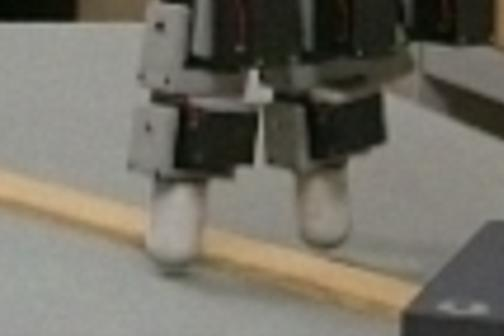

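>>> move(
  arm3={"target": [0.2093, -0.5484, 0.845, 0.003, 0.579, 0.815, 0.001], "speed": 0.1, "joints": {"hand_middle_abd": 0.05, "hand_ring_abd": -0.05}},
)

>>> move(
  arm3={"joints": {"hand_middle_abd": -0.4, "hand_ring_abd": 0.35, "hand_current_limit": 0.78}},
)

>>> move(
  arm3={"joints": {"joint2_rad": 1.56}, "min_time_s": 1.5},
  cameras=["arm3_cam_wrist", "cam_low"],
)

>>> zoom_image(
  camera="cam_low",
  region=[600, 240, 720, 310],
)

Scene clock: 687.07 s.
Joint torques (N m): arm1=[0.09 1.85 11.08 2.54 0.11 0.01] | arm2=[-0.32 2.37 9.1 1.88 -0.06 -0.05] | arm3=[0.09 -8.76 8.42 1.2 0.13 0.06]
Heat: arm1: hottest joint3_rad 57 °C; arm2: hottest joint3_rad 39 °C; arm3: hottest joint3_rad 39 °C.
move: arm3 done
Joint velocities: within noise
arm1, arm2: as last shown
arm1.index_mcp_current_ma: -3
arm1.index_abd_current_ma: 9
arm1.index_pip_current_ma: 17
arm1.middle_mcp_current_ma: -4
arm1.middle_abd_current_ma: 9
arm1.middle_pip_current_ma: 3
arm1.middle_dip_current_ma: 4
arm1.ring_mcp_current_ma: 4
arm1.ring_abd_current_ma: 26
arm1.ring_pip_current_ma: -3
arm1.ring_dip_current_ma: 12
arm1.thumb_cmc_current_ma: 35
arm1.thumb_axl_current_ma: 2
arm1.thumb_mcp_current_ma: -6
arm1.thumb_ipl_current_ma: 6
arm2.index_mcp_current_ma: 2
arm2.index_pip_current_ma: -1
arm2.index_dip_current_ma: -11
arm2.middle_mcp_current_ma: 6
arm2.middle_pip_current_ma: -11
arm2.middle_dip_current_ma: -6
arm2.ring_mcp_current_ma: 5
arm2.ring_abd_current_ma: 17
arm2.ring_pip_current_ma: 10
arm2.ring_dip_current_ma: 0
arm2.thumb_cmc_current_ma: 16
arm2.thumb_axl_current_ma: 6
arm2.thumb_mcp_current_ma: -10
arm3.joint_positions: joint1_rad=-1.105 joint2_rad=+1.613 joint3_rad=+1.050 joint4_rad=-0.991 joint5_rad=-0.005 joint6_rad=-0.401 hand_index_mcp=+0.759 hand_index_abd=+0.247 hand_index_pip=-0.494 hand_index_dip=+0.002 hand_middle_mcp=+0.743 hand_middle_abd=+0.050 hand_middle_pip=+0.572 hand_middle_dip=+0.690 hand_ring_mcp=+0.746 hand_ring_abd=-0.054 hand_ring_pip=+0.574 hand_ring_dip=+0.701 hand_thumb_cmc=-0.570 hand_thumb_axl=+0.678 hand_thumb_mcp=-0.780 hand_thumb_ipl=+0.172 hand_current_limit=+0.700 hand_speed=-0.600
arm3.joint_status: all done
arm3.hand_state: goal,goal,goal,goal,goal,goal,goal,goal,goal,goal,goal,goal,goal,goal,goal,goal
arm3.index_mcp_current_ma: 3
arm3.index_abd_current_ma: 1
arm3.index_pip_current_ma: 0
arm3.index_dip_current_ma: 11
arm3.middle_mcp_current_ma: -3
arm3.middle_abd_current_ma: -4
arm3.middle_pip_current_ma: -15
arm3.middle_dip_current_ma: 13
arm3.ring_mcp_current_ma: -21
arm3.ring_abd_current_ma: -13
arm3.ring_pip_current_ma: -5
arm3.ring_dip_current_ma: -5
arm3.thumb_cmc_current_ma: -7
arm3.thumb_axl_current_ma: -2
arm3.thumb_mcp_current_ma: 0
arm3.thumb_ipl_current_ma: 8
arm3.hand_goal_index_mcp: 0.754
arm3.hand_goal_index_abd: 0.250
arm3.hand_goal_index_pip: -0.500
arm3.hand_goal_index_dip: 0.000
arm3.hand_goal_middle_mcp: 0.754
arm3.hand_goal_middle_abd: 0.050
arm3.hand_goal_middle_pip: 0.576
arm3.hand_goal_middle_dip: 0.696
arm3.hand_goal_ring_mcp: 0.754
arm3.hand_goal_ring_abd: -0.050
arm3.hand_goal_ring_pip: 0.576
arm3.hand_goal_ring_dip: 0.696
arm3.hand_goal_thumb_cmc: -0.570
arm3.hand_goal_thumb_axl: 0.678
arm3.hand_goal_thumb_mcp: -0.780
arm3.hand_goal_thumb_ipl: 0.168
arm3.hand: x=+0.2093 y=-0.5500 z=+0.8539 quat_wxyz=(+0.006, +0.578, +0.816, +0.004)
arm3.hand_target: x=+0.2090 y=-0.5484 z=+0.8450 quat_wxyz=(+0.003, +0.579, +0.815, +0.001)
arm3.hand_status: done (0.009 m and 0.5 deg from the pose sent, 0.010 m and 0.5 deg at the start)
pictures: none

Scene clock: 687.77 s.
Joint torques (N m): arm1=[0.09 1.85 11.1 2.54 0.11 0.01] | arm2=[-0.38 2.26 9.13 1.89 -0.07 -0.05] | arm3=[0.09 -8.82 8.42 1.21 0.15 0.06]
Heat: arm1: hottest joint3_rad 57 °C; arm2: hottest joint3_rad 39 °C; arm3: hottest joint3_rad 39 °C.
move: arm3 off_target
Joint velocities: within noise
arm1, arm2: as last shown
arm1.index_mcp_current_ma: -6
arm1.index_abd_current_ma: 4
arm1.index_dip_current_ma: 3
arm1.middle_mcp_current_ma: -6
arm1.middle_abd_current_ma: 20
arm1.middle_pip_current_ma: 6
arm1.middle_dip_current_ma: -2
arm1.ring_mcp_current_ma: -1
arm1.ring_abd_current_ma: 33
arm1.ring_pip_current_ma: -4
arm1.ring_dip_current_ma: 6
arm1.thumb_cmc_current_ma: 32
arm1.thumb_axl_current_ma: 6
arm1.thumb_mcp_current_ma: -5
arm1.thumb_ipl_current_ma: 2
arm2.index_mcp_current_ma: 3
arm2.index_abd_current_ma: 6
arm2.index_pip_current_ma: 3
arm2.index_dip_current_ma: -9
arm2.middle_mcp_current_ma: 7
arm2.middle_abd_current_ma: 5
arm2.ring_mcp_current_ma: 8
arm2.ring_dip_current_ma: 5
arm2.thumb_cmc_current_ma: 13
arm2.thumb_axl_current_ma: 4
arm2.thumb_mcp_current_ma: -11
arm2.thumb_ipl_current_ma: -10
arm3.joint_positions: joint1_rad=-1.105 joint2_rad=+1.613 joint3_rad=+1.050 joint4_rad=-0.991 joint5_rad=-0.006 joint6_rad=-0.401 hand_index_mcp=+0.759 hand_index_abd=+0.247 hand_index_pip=-0.494 hand_index_dip=+0.002 hand_middle_mcp=+0.744 hand_middle_abd=-0.053 hand_middle_pip=+0.572 hand_middle_dip=+0.690 hand_ring_mcp=+0.746 hand_ring_abd=-0.040 hand_ring_pip=+0.577 hand_ring_dip=+0.702 hand_thumb_cmc=-0.572 hand_thumb_axl=+0.678 hand_thumb_mcp=-0.780 hand_thumb_ipl=+0.172 hand_current_limit=+0.780 hand_speed=-0.600
arm3.joint_status: hand_middle_abd off_target (ended at -0.053, target -0.400); hand_ring_abd off_target (ended at -0.040, target +0.350); the others done
arm3.hand_state: goal,goal,goal,goal,goal,blocked,goal,goal,goal,blocked,goal,goal,goal,goal,goal,goal
arm3.index_mcp_current_ma: 16
arm3.index_abd_current_ma: -10
arm3.index_pip_current_ma: -2
arm3.index_dip_current_ma: 1
arm3.middle_mcp_current_ma: 0
arm3.middle_abd_current_ma: 431
arm3.middle_pip_current_ma: -4
arm3.middle_dip_current_ma: 15
arm3.ring_mcp_current_ma: -7
arm3.ring_abd_current_ma: -505
arm3.ring_pip_current_ma: 10
arm3.ring_dip_current_ma: 17
arm3.thumb_cmc_current_ma: -1
arm3.thumb_axl_current_ma: 16
arm3.thumb_mcp_current_ma: 0
arm3.thumb_ipl_current_ma: 13
arm3.hand_goal_index_mcp: 0.754
arm3.hand_goal_index_abd: 0.250
arm3.hand_goal_index_pip: -0.500
arm3.hand_goal_index_dip: 0.000
arm3.hand_goal_middle_mcp: 0.754
arm3.hand_goal_middle_abd: -0.400
arm3.hand_goal_middle_pip: 0.576
arm3.hand_goal_middle_dip: 0.696
arm3.hand_goal_ring_mcp: 0.754
arm3.hand_goal_ring_abd: 0.350
arm3.hand_goal_ring_pip: 0.576
arm3.hand_goal_ring_dip: 0.696
arm3.hand_goal_thumb_cmc: -0.570
arm3.hand_goal_thumb_axl: 0.678
arm3.hand_goal_thumb_mcp: -0.780
arm3.hand_goal_thumb_ipl: 0.168
arm3.hand: x=+0.2093 y=-0.5499 z=+0.8539 quat_wxyz=(+0.005, +0.578, +0.816, +0.005)
arm3.hand_target: x=+0.2090 y=-0.5485 z=+0.8450 quat_wxyz=(+0.003, +0.579, +0.815, +0.001)
arm3.hand_status: not commanded
pictures: none

Scene clock: 689.53 s.
Joint torques (N m): arm1=[0.15 1.85 11.08 2.54 0.11 0.01] | arm2=[-0.26 2.37 9.11 1.88 -0.06 -0.04] | arm3=[-0.09 -10.46 8.99 1.2 0.15 0.06]
Heat: arm1: hottest joint3_rad 57 °C; arm2: hottest joint3_rad 39 °C; arm3: hottest joint3_rad 39 °C.
move: arm3 done
Joint velocities: within noise
arm1, arm2: as last shown
arm1.index_mcp_current_ma: 2
arm1.index_dip_current_ma: 0
arm1.middle_mcp_current_ma: -2
arm1.middle_abd_current_ma: 12
arm1.middle_pip_current_ma: -2
arm1.ring_mcp_current_ma: 2
arm1.ring_abd_current_ma: 26
arm1.ring_pip_current_ma: -1
arm1.ring_dip_current_ma: 12
arm1.thumb_axl_current_ma: 4
arm1.thumb_mcp_current_ma: -11
arm1.thumb_ipl_current_ma: 4
arm2.index_mcp_current_ma: 0
arm2.index_abd_current_ma: 11
arm2.index_pip_current_ma: 1
arm2.index_dip_current_ma: -1
arm2.middle_mcp_current_ma: 6
arm2.middle_abd_current_ma: 10
arm2.middle_pip_current_ma: -4
arm2.middle_dip_current_ma: -2
arm2.ring_abd_current_ma: 16
arm2.ring_pip_current_ma: 7
arm2.ring_dip_current_ma: 6
arm2.thumb_cmc_current_ma: 16
arm2.thumb_axl_current_ma: 3
arm2.thumb_mcp_current_ma: -6
arm2.thumb_ipl_current_ma: -5
arm3.joint_positions: joint1_rad=-1.104 joint2_rad=+1.570 joint3_rad=+1.047 joint4_rad=-0.990 joint5_rad=-0.006 joint6_rad=-0.401 hand_index_mcp=+0.759 hand_index_abd=+0.247 hand_index_pip=-0.494 hand_index_dip=+0.002 hand_middle_mcp=+0.747 hand_middle_abd=-0.164 hand_middle_pip=+0.572 hand_middle_dip=+0.695 hand_ring_mcp=+0.749 hand_ring_abd=+0.005 hand_ring_pip=+0.578 hand_ring_dip=+0.701 hand_thumb_cmc=-0.572 hand_thumb_axl=+0.677 hand_thumb_mcp=-0.780 hand_thumb_ipl=+0.172 hand_current_limit=+0.780 hand_speed=-0.600
arm3.joint_status: all done
arm3.hand_state: goal,goal,goal,goal,goal,blocked,goal,goal,goal,blocked,goal,goal,goal,goal,goal,goal
arm3.index_mcp_current_ma: -1
arm3.index_abd_current_ma: 2
arm3.index_pip_current_ma: -7
arm3.index_dip_current_ma: 13
arm3.middle_mcp_current_ma: -9
arm3.middle_abd_current_ma: 280
arm3.middle_pip_current_ma: -17
arm3.middle_dip_current_ma: 8
arm3.ring_mcp_current_ma: -1
arm3.ring_abd_current_ma: -438
arm3.ring_pip_current_ma: 16
arm3.ring_dip_current_ma: 4
arm3.thumb_cmc_current_ma: 7
arm3.thumb_axl_current_ma: 13
arm3.thumb_mcp_current_ma: 7
arm3.thumb_ipl_current_ma: 3
arm3.hand_goal_index_mcp: 0.754
arm3.hand_goal_index_abd: 0.250
arm3.hand_goal_index_pip: -0.500
arm3.hand_goal_index_dip: 0.000
arm3.hand_goal_middle_mcp: 0.754
arm3.hand_goal_middle_abd: -0.400
arm3.hand_goal_middle_pip: 0.576
arm3.hand_goal_middle_dip: 0.696
arm3.hand_goal_ring_mcp: 0.754
arm3.hand_goal_ring_abd: 0.350
arm3.hand_goal_ring_pip: 0.576
arm3.hand_goal_ring_dip: 0.696
arm3.hand_goal_thumb_cmc: -0.570
arm3.hand_goal_thumb_axl: 0.678
arm3.hand_goal_thumb_mcp: -0.780
arm3.hand_goal_thumb_ipl: 0.168
arm3.on_its_own: hand_middle_abd moved -0.111 toward your old target -0.400; hand_ring_abd moved +0.046 toward your old target +0.350
arm3.hand: x=+0.2110 y=-0.5497 z=+0.8742 quat_wxyz=(+0.023, +0.578, +0.816, +0.015)
arm3.hand_target: x=+0.2138 y=-0.5486 z=+0.8797 quat_wxyz=(+0.032, +0.579, +0.815, +0.019)
arm3.hand_status: not commanded
arm3_cam_wrist: T_world_to_cam=[[0.85914, -0.51158, 0.01274, -0.43824], [-0.36274, -0.59124, 0.72032, -0.92424], [-0.36097, -0.62348, -0.69353, 0.46137]] pos_world=[0.20779, -0.48299, 0.9913]

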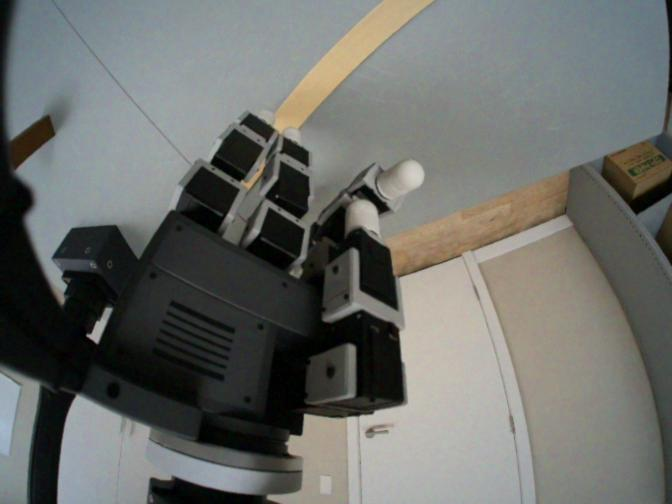

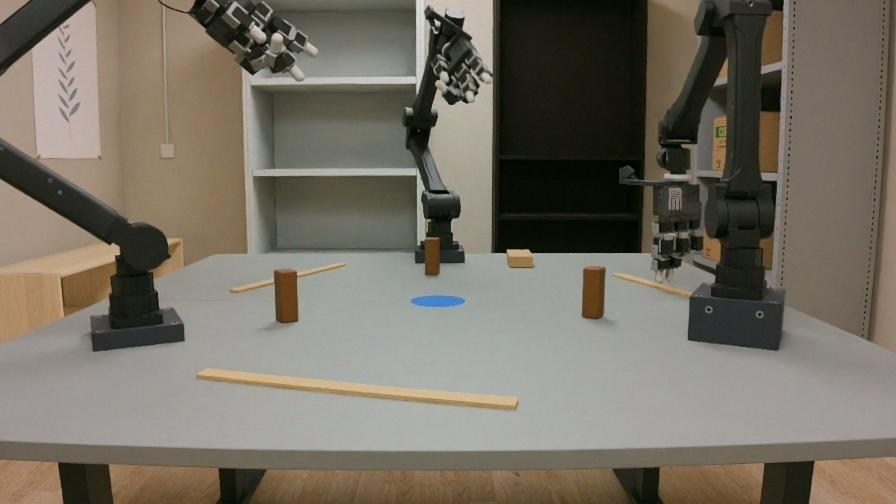

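Scaled by 4.200 from the camera's image (finer frame: 1280x720).

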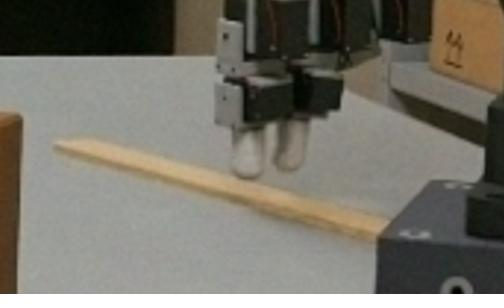

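>>> move(
  arm3={"joints": {"hand_middle_abd": 0.1, "hand_ring_abd": -0.1, "hand_current_limit": 0.6}},
)

>>> move(
  arm3={"target": [0.2093, -0.5484, 0.838, 0.0, 0.579, 0.815, 0.0], "speed": 0.08},
  cameras=["arm3_cam_wrist", "cam_low"],
)

>>> zoom_image(
  camera="cam_low",
  region=[640, 260, 700, 300],
)

Scene clock: 710.50 s.
Joint torques (N m): arm1=[0.15 1.85 11.1 2.55 0.11 0.01] | arm2=[-0.32 2.26 9.14 1.89 -0.07 -0.05] | arm3=[0.03 -10.46 9.02 1.22 0.15 0.06]
Heat: arm1: hottest joint3_rad 57 °C; arm2: hottest joint3_rad 39 °C; arm3: hottest joint3_rad 39 °C.
move: arm3 done
Joint velocities: within noise
arm1.joint_positions: joint1_rad=+0.250 joint2_rad=+0.637 joint3_rad=+1.333 joint4_rad=-1.330 joint5_rad=-0.023 joint6_rad=+1.049 hand_index_mcp=+0.912 hand_index_abd=+0.256 hand_index_pip=-0.482 hand_index_dip=+0.007 hand_middle_mcp=+0.755 hand_middle_abd=+0.145 hand_middle_pip=+0.577 hand_middle_dip=+0.696 hand_ring_mcp=+0.755 hand_ring_abd=-0.087 hand_ring_pip=+0.577 hand_ring_dip=+0.696 hand_thumb_cmc=-0.545 hand_thumb_axl=+0.679 hand_thumb_mcp=-0.784 hand_thumb_ipl=+0.168 hand_current_limit=+0.400 hand_speed=-0.600
arm1.joint_status: not commanded
arm1.hand_state: overload,goal,goal,goal,goal,goal,goal,goal,goal,blocked,goal,goal,blocked,goal,goal,goal
arm1.index_mcp_current_ma: 5
arm1.index_abd_current_ma: 4
arm1.index_pip_current_ma: 17
arm1.index_dip_current_ma: 3
arm1.middle_mcp_current_ma: 1
arm1.middle_abd_current_ma: 13
arm1.middle_pip_current_ma: 3
arm1.middle_dip_current_ma: 2
arm1.ring_mcp_current_ma: 1
arm1.ring_abd_current_ma: 29
arm1.ring_pip_current_ma: -4
arm1.ring_dip_current_ma: 6
arm1.thumb_cmc_current_ma: 27
arm1.thumb_axl_current_ma: 2
arm1.thumb_mcp_current_ma: -6
arm1.thumb_ipl_current_ma: 0
arm1.hand_goal_index_mcp: 0.754
arm1.hand_goal_index_abd: 0.250
arm1.hand_goal_index_pip: -0.500
arm1.hand_goal_index_dip: 0.000
arm1.hand_goal_middle_mcp: 0.754
arm1.hand_goal_middle_abd: 0.140
arm1.hand_goal_middle_pip: 0.576
arm1.hand_goal_middle_dip: 0.696
arm1.hand_goal_ring_mcp: 0.754
arm1.hand_goal_ring_abd: -0.140
arm1.hand_goal_ring_pip: 0.576
arm1.hand_goal_ring_dip: 0.696
arm1.hand_goal_thumb_cmc: -0.570
arm1.hand_goal_thumb_axl: 0.678
arm1.hand_goal_thumb_mcp: -0.780
arm1.hand_goal_thumb_ipl: 0.168
arm1.hand: x=+0.3373 y=-0.0022 z=+1.2823 quat_wxyz=(+0.447, +0.350, -0.822, -0.046)
arm1.hand_target: x=+0.3390 y=-0.0017 z=+1.2935 quat_wxyz=(+0.458, +0.348, -0.817, -0.047)
arm1.hand_status: not commanded
arm2: as last shown
arm2.index_abd_current_ma: 6
arm2.index_pip_current_ma: 3
arm2.index_dip_current_ma: -6
arm2.middle_mcp_current_ma: 13
arm2.middle_abd_current_ma: 11
arm2.middle_pip_current_ma: -7
arm2.middle_dip_current_ma: -10
arm2.ring_mcp_current_ma: 6
arm2.ring_abd_current_ma: 18
arm2.ring_pip_current_ma: 12
arm2.ring_dip_current_ma: 4
arm2.thumb_cmc_current_ma: 12
arm2.thumb_axl_current_ma: 8
arm2.thumb_mcp_current_ma: -7
arm2.thumb_ipl_current_ma: -7
arm3.joint_positions: joint1_rad=-1.104 joint2_rad=+1.570 joint3_rad=+1.047 joint4_rad=-0.990 joint5_rad=-0.006 joint6_rad=-0.401 hand_index_mcp=+0.759 hand_index_abd=+0.247 hand_index_pip=-0.494 hand_index_dip=+0.002 hand_middle_mcp=+0.747 hand_middle_abd=+0.099 hand_middle_pip=+0.572 hand_middle_dip=+0.695 hand_ring_mcp=+0.749 hand_ring_abd=-0.094 hand_ring_pip=+0.578 hand_ring_dip=+0.701 hand_thumb_cmc=-0.572 hand_thumb_axl=+0.677 hand_thumb_mcp=-0.780 hand_thumb_ipl=+0.172 hand_current_limit=+0.600 hand_speed=-0.600
arm3.joint_status: all done
arm3.hand_state: goal,goal,goal,goal,goal,goal,goal,goal,goal,goal,goal,goal,goal,goal,goal,goal
arm3.index_mcp_current_ma: 18
arm3.index_abd_current_ma: -16
arm3.index_pip_current_ma: -3
arm3.index_dip_current_ma: 14
arm3.middle_mcp_current_ma: -11
arm3.middle_abd_current_ma: 1
arm3.middle_pip_current_ma: -2
arm3.middle_dip_current_ma: 12
arm3.ring_mcp_current_ma: -4
arm3.ring_abd_current_ma: -4
arm3.ring_pip_current_ma: 15
arm3.ring_dip_current_ma: -2
arm3.thumb_cmc_current_ma: 23
arm3.thumb_axl_current_ma: 20
arm3.thumb_mcp_current_ma: 5
arm3.thumb_ipl_current_ma: -2
arm3.hand_goal_index_mcp: 0.754
arm3.hand_goal_index_abd: 0.250
arm3.hand_goal_index_pip: -0.500
arm3.hand_goal_index_dip: 0.000
arm3.hand_goal_middle_mcp: 0.754
arm3.hand_goal_middle_abd: 0.100
arm3.hand_goal_middle_pip: 0.576
arm3.hand_goal_middle_dip: 0.696
arm3.hand_goal_ring_mcp: 0.754
arm3.hand_goal_ring_abd: -0.100
arm3.hand_goal_ring_pip: 0.576
arm3.hand_goal_ring_dip: 0.696
arm3.hand_goal_thumb_cmc: -0.570
arm3.hand_goal_thumb_axl: 0.678
arm3.hand_goal_thumb_mcp: -0.780
arm3.hand_goal_thumb_ipl: 0.168
arm3.hand: x=+0.2110 y=-0.5497 z=+0.8742 quat_wxyz=(+0.023, +0.578, +0.816, +0.015)
arm3.hand_target: x=+0.2138 y=-0.5486 z=+0.8797 quat_wxyz=(+0.032, +0.579, +0.815, +0.019)
arm3.hand_status: not commanded
pictures: none

Scene clock: 711.57 s.
Joint torques (N m): arm1=[0.15 1.85 11.08 2.54 0.11 0.01] | arm2=[-0.32 2.37 9.13 1.88 -0.07 -0.04] | arm3=[0.09 -8.06 8.43 1.07 0.17 0.05]
Heat: arm1: hottest joint3_rad 57 °C; arm2: hottest joint3_rad 39 °C; arm3: hottest joint3_rad 39 °C.
move: arm3 off_target
Joint velocities: within noise
arm1: as last shown
arm1.index_mcp_current_ma: -3
arm1.index_pip_current_ma: 15
arm1.index_dip_current_ma: -2
arm1.middle_mcp_current_ma: -4
arm1.middle_dip_current_ma: -4
arm1.ring_mcp_current_ma: 3
arm1.ring_abd_current_ma: 28
arm1.ring_pip_current_ma: -3
arm1.ring_dip_current_ma: 9
arm1.thumb_cmc_current_ma: 36
arm1.thumb_mcp_current_ma: -15
arm1.thumb_ipl_current_ma: 1
arm2.joint_positions: joint1_rad=+0.017 joint2_rad=+0.620 joint3_rad=+1.375 joint4_rad=-1.399 joint5_rad=-0.024 joint6_rad=+1.132 hand_index_mcp=+0.755 hand_index_abd=+0.255 hand_index_pip=-0.496 hand_index_dip=+0.000 hand_middle_mcp=+0.753 hand_middle_abd=+0.157 hand_middle_pip=+0.577 hand_middle_dip=+0.696 hand_ring_mcp=+0.760 hand_ring_abd=-0.152 hand_ring_pip=+0.579 hand_ring_dip=+0.697 hand_thumb_cmc=-0.564 hand_thumb_axl=+0.679 hand_thumb_mcp=-0.783 hand_thumb_ipl=+0.168 hand_current_limit=+0.400 hand_speed=-0.600
arm2.joint_status: not commanded
arm2.hand_state: goal,goal,goal,goal,goal,goal,goal,goal,goal,goal,goal,goal,goal,goal,goal,goal
arm2.index_mcp_current_ma: -1
arm2.index_abd_current_ma: 7
arm2.index_pip_current_ma: -1
arm2.index_dip_current_ma: -9
arm2.middle_mcp_current_ma: 7
arm2.middle_abd_current_ma: 11
arm2.middle_pip_current_ma: -10
arm2.middle_dip_current_ma: -7
arm2.ring_mcp_current_ma: 12
arm2.ring_abd_current_ma: 17
arm2.ring_pip_current_ma: 6
arm2.ring_dip_current_ma: 6
arm2.thumb_cmc_current_ma: 15
arm2.thumb_axl_current_ma: 7
arm2.thumb_mcp_current_ma: -10
arm2.thumb_ipl_current_ma: -9
arm2.hand_goal_index_mcp: 0.754
arm2.hand_goal_index_abd: 0.250
arm2.hand_goal_index_pip: -0.500
arm2.hand_goal_index_dip: 0.000
arm2.hand_goal_middle_mcp: 0.754
arm2.hand_goal_middle_abd: 0.150
arm2.hand_goal_middle_pip: 0.576
arm2.hand_goal_middle_dip: 0.696
arm2.hand_goal_ring_mcp: 0.754
arm2.hand_goal_ring_abd: -0.160
arm2.hand_goal_ring_pip: 0.576
arm2.hand_goal_ring_dip: 0.696
arm2.hand_goal_thumb_cmc: -0.570
arm2.hand_goal_thumb_axl: 0.678
arm2.hand_goal_thumb_mcp: -0.780
arm2.hand_goal_thumb_ipl: 0.168
arm2.hand: x=-0.2507 y=+0.2936 z=+1.2834 quat_wxyz=(+0.296, +0.855, -0.258, +0.338)
arm2.hand_target: x=-0.2517 y=+0.2954 z=+1.2910 quat_wxyz=(+0.302, +0.851, -0.257, +0.344)
arm2.hand_status: not commanded
arm3.joint_positions: joint1_rad=-1.104 joint2_rad=+1.615 joint3_rad=+1.047 joint4_rad=-0.978 joint5_rad=-0.008 joint6_rad=-0.401 hand_index_mcp=+0.759 hand_index_abd=+0.247 hand_index_pip=-0.494 hand_index_dip=+0.002 hand_middle_mcp=+0.748 hand_middle_abd=+0.098 hand_middle_pip=+0.572 hand_middle_dip=+0.690 hand_ring_mcp=+0.757 hand_ring_abd=-0.101 hand_ring_pip=+0.582 hand_ring_dip=+0.703 hand_thumb_cmc=-0.570 hand_thumb_axl=+0.678 hand_thumb_mcp=-0.780 hand_thumb_ipl=+0.172 hand_current_limit=+0.600 hand_speed=-0.600
arm3.joint_status: not commanded
arm3.hand_state: goal,goal,goal,goal,goal,goal,goal,goal,goal,goal,goal,goal,goal,goal,goal,goal
arm3.index_mcp_current_ma: 20
arm3.index_abd_current_ma: 13
arm3.index_pip_current_ma: 11
arm3.index_dip_current_ma: 5
arm3.middle_mcp_current_ma: 1
arm3.middle_abd_current_ma: -7
arm3.middle_pip_current_ma: -3
arm3.middle_dip_current_ma: 13
arm3.ring_mcp_current_ma: 9
arm3.ring_abd_current_ma: -18
arm3.ring_pip_current_ma: 2
arm3.ring_dip_current_ma: 6
arm3.thumb_cmc_current_ma: 26
arm3.thumb_axl_current_ma: 8
arm3.thumb_mcp_current_ma: 4
arm3.thumb_ipl_current_ma: -1
arm3.hand_goal_index_mcp: 0.754
arm3.hand_goal_index_abd: 0.250
arm3.hand_goal_index_pip: -0.500
arm3.hand_goal_index_dip: 0.000
arm3.hand_goal_middle_mcp: 0.754
arm3.hand_goal_middle_abd: 0.100
arm3.hand_goal_middle_pip: 0.576
arm3.hand_goal_middle_dip: 0.696
arm3.hand_goal_ring_mcp: 0.754
arm3.hand_goal_ring_abd: -0.100
arm3.hand_goal_ring_pip: 0.576
arm3.hand_goal_ring_dip: 0.696
arm3.hand_goal_thumb_cmc: -0.570
arm3.hand_goal_thumb_axl: 0.678
arm3.hand_goal_thumb_mcp: -0.780
arm3.hand_goal_thumb_ipl: 0.168
arm3.hand: x=+0.2109 y=-0.5494 z=+0.8527 quat_wxyz=(+0.008, +0.578, +0.816, +0.008)
arm3.hand_target: x=+0.2090 y=-0.5484 z=+0.8383 quat_wxyz=(+0.000, +0.579, +0.815, +0.000)
arm3.hand_status: off_target (0.015 m and 1.3 deg from the pose sent, 0.036 m and 3.2 deg at the start)
arm3_cam_wrist: T_world_to_cam=[[0.85906, -0.51155, -0.01819, -0.41129], [-0.3385, -0.59439, 0.72946, -0.92319], [-0.38397, -0.6205, -0.68378, 0.44473]] pos_world=[0.21159, -0.48318, 0.97005]

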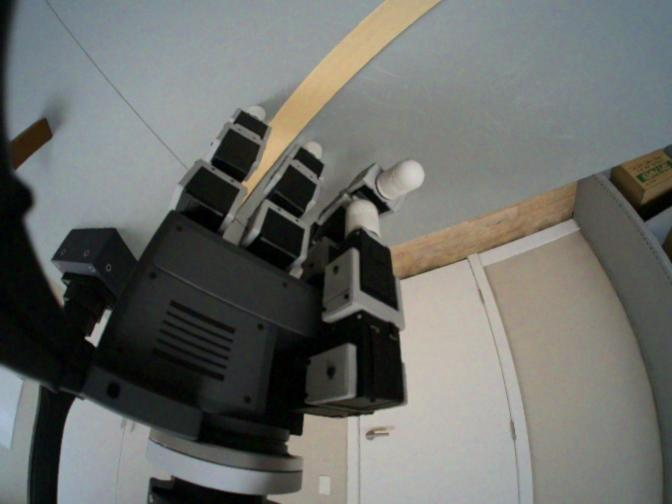

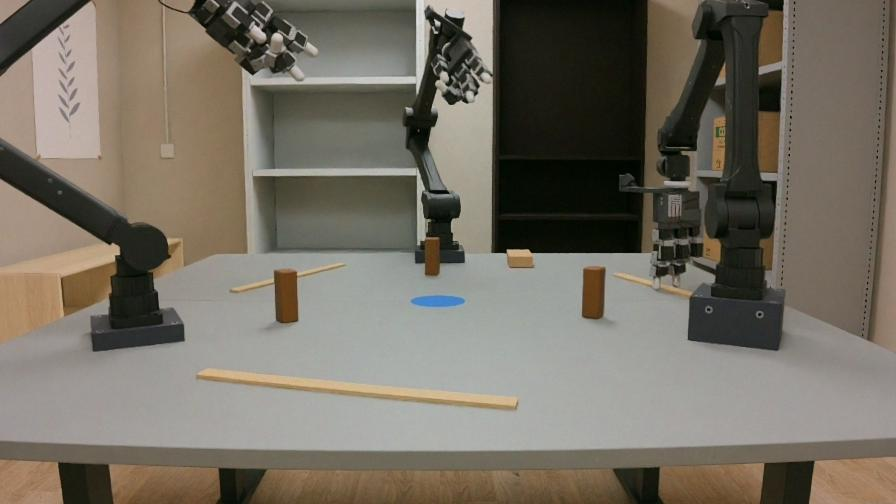

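Scaled by 8.400 from the camera's image (finer frame: 1280x720).

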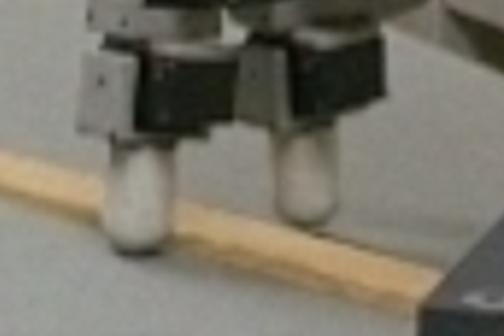

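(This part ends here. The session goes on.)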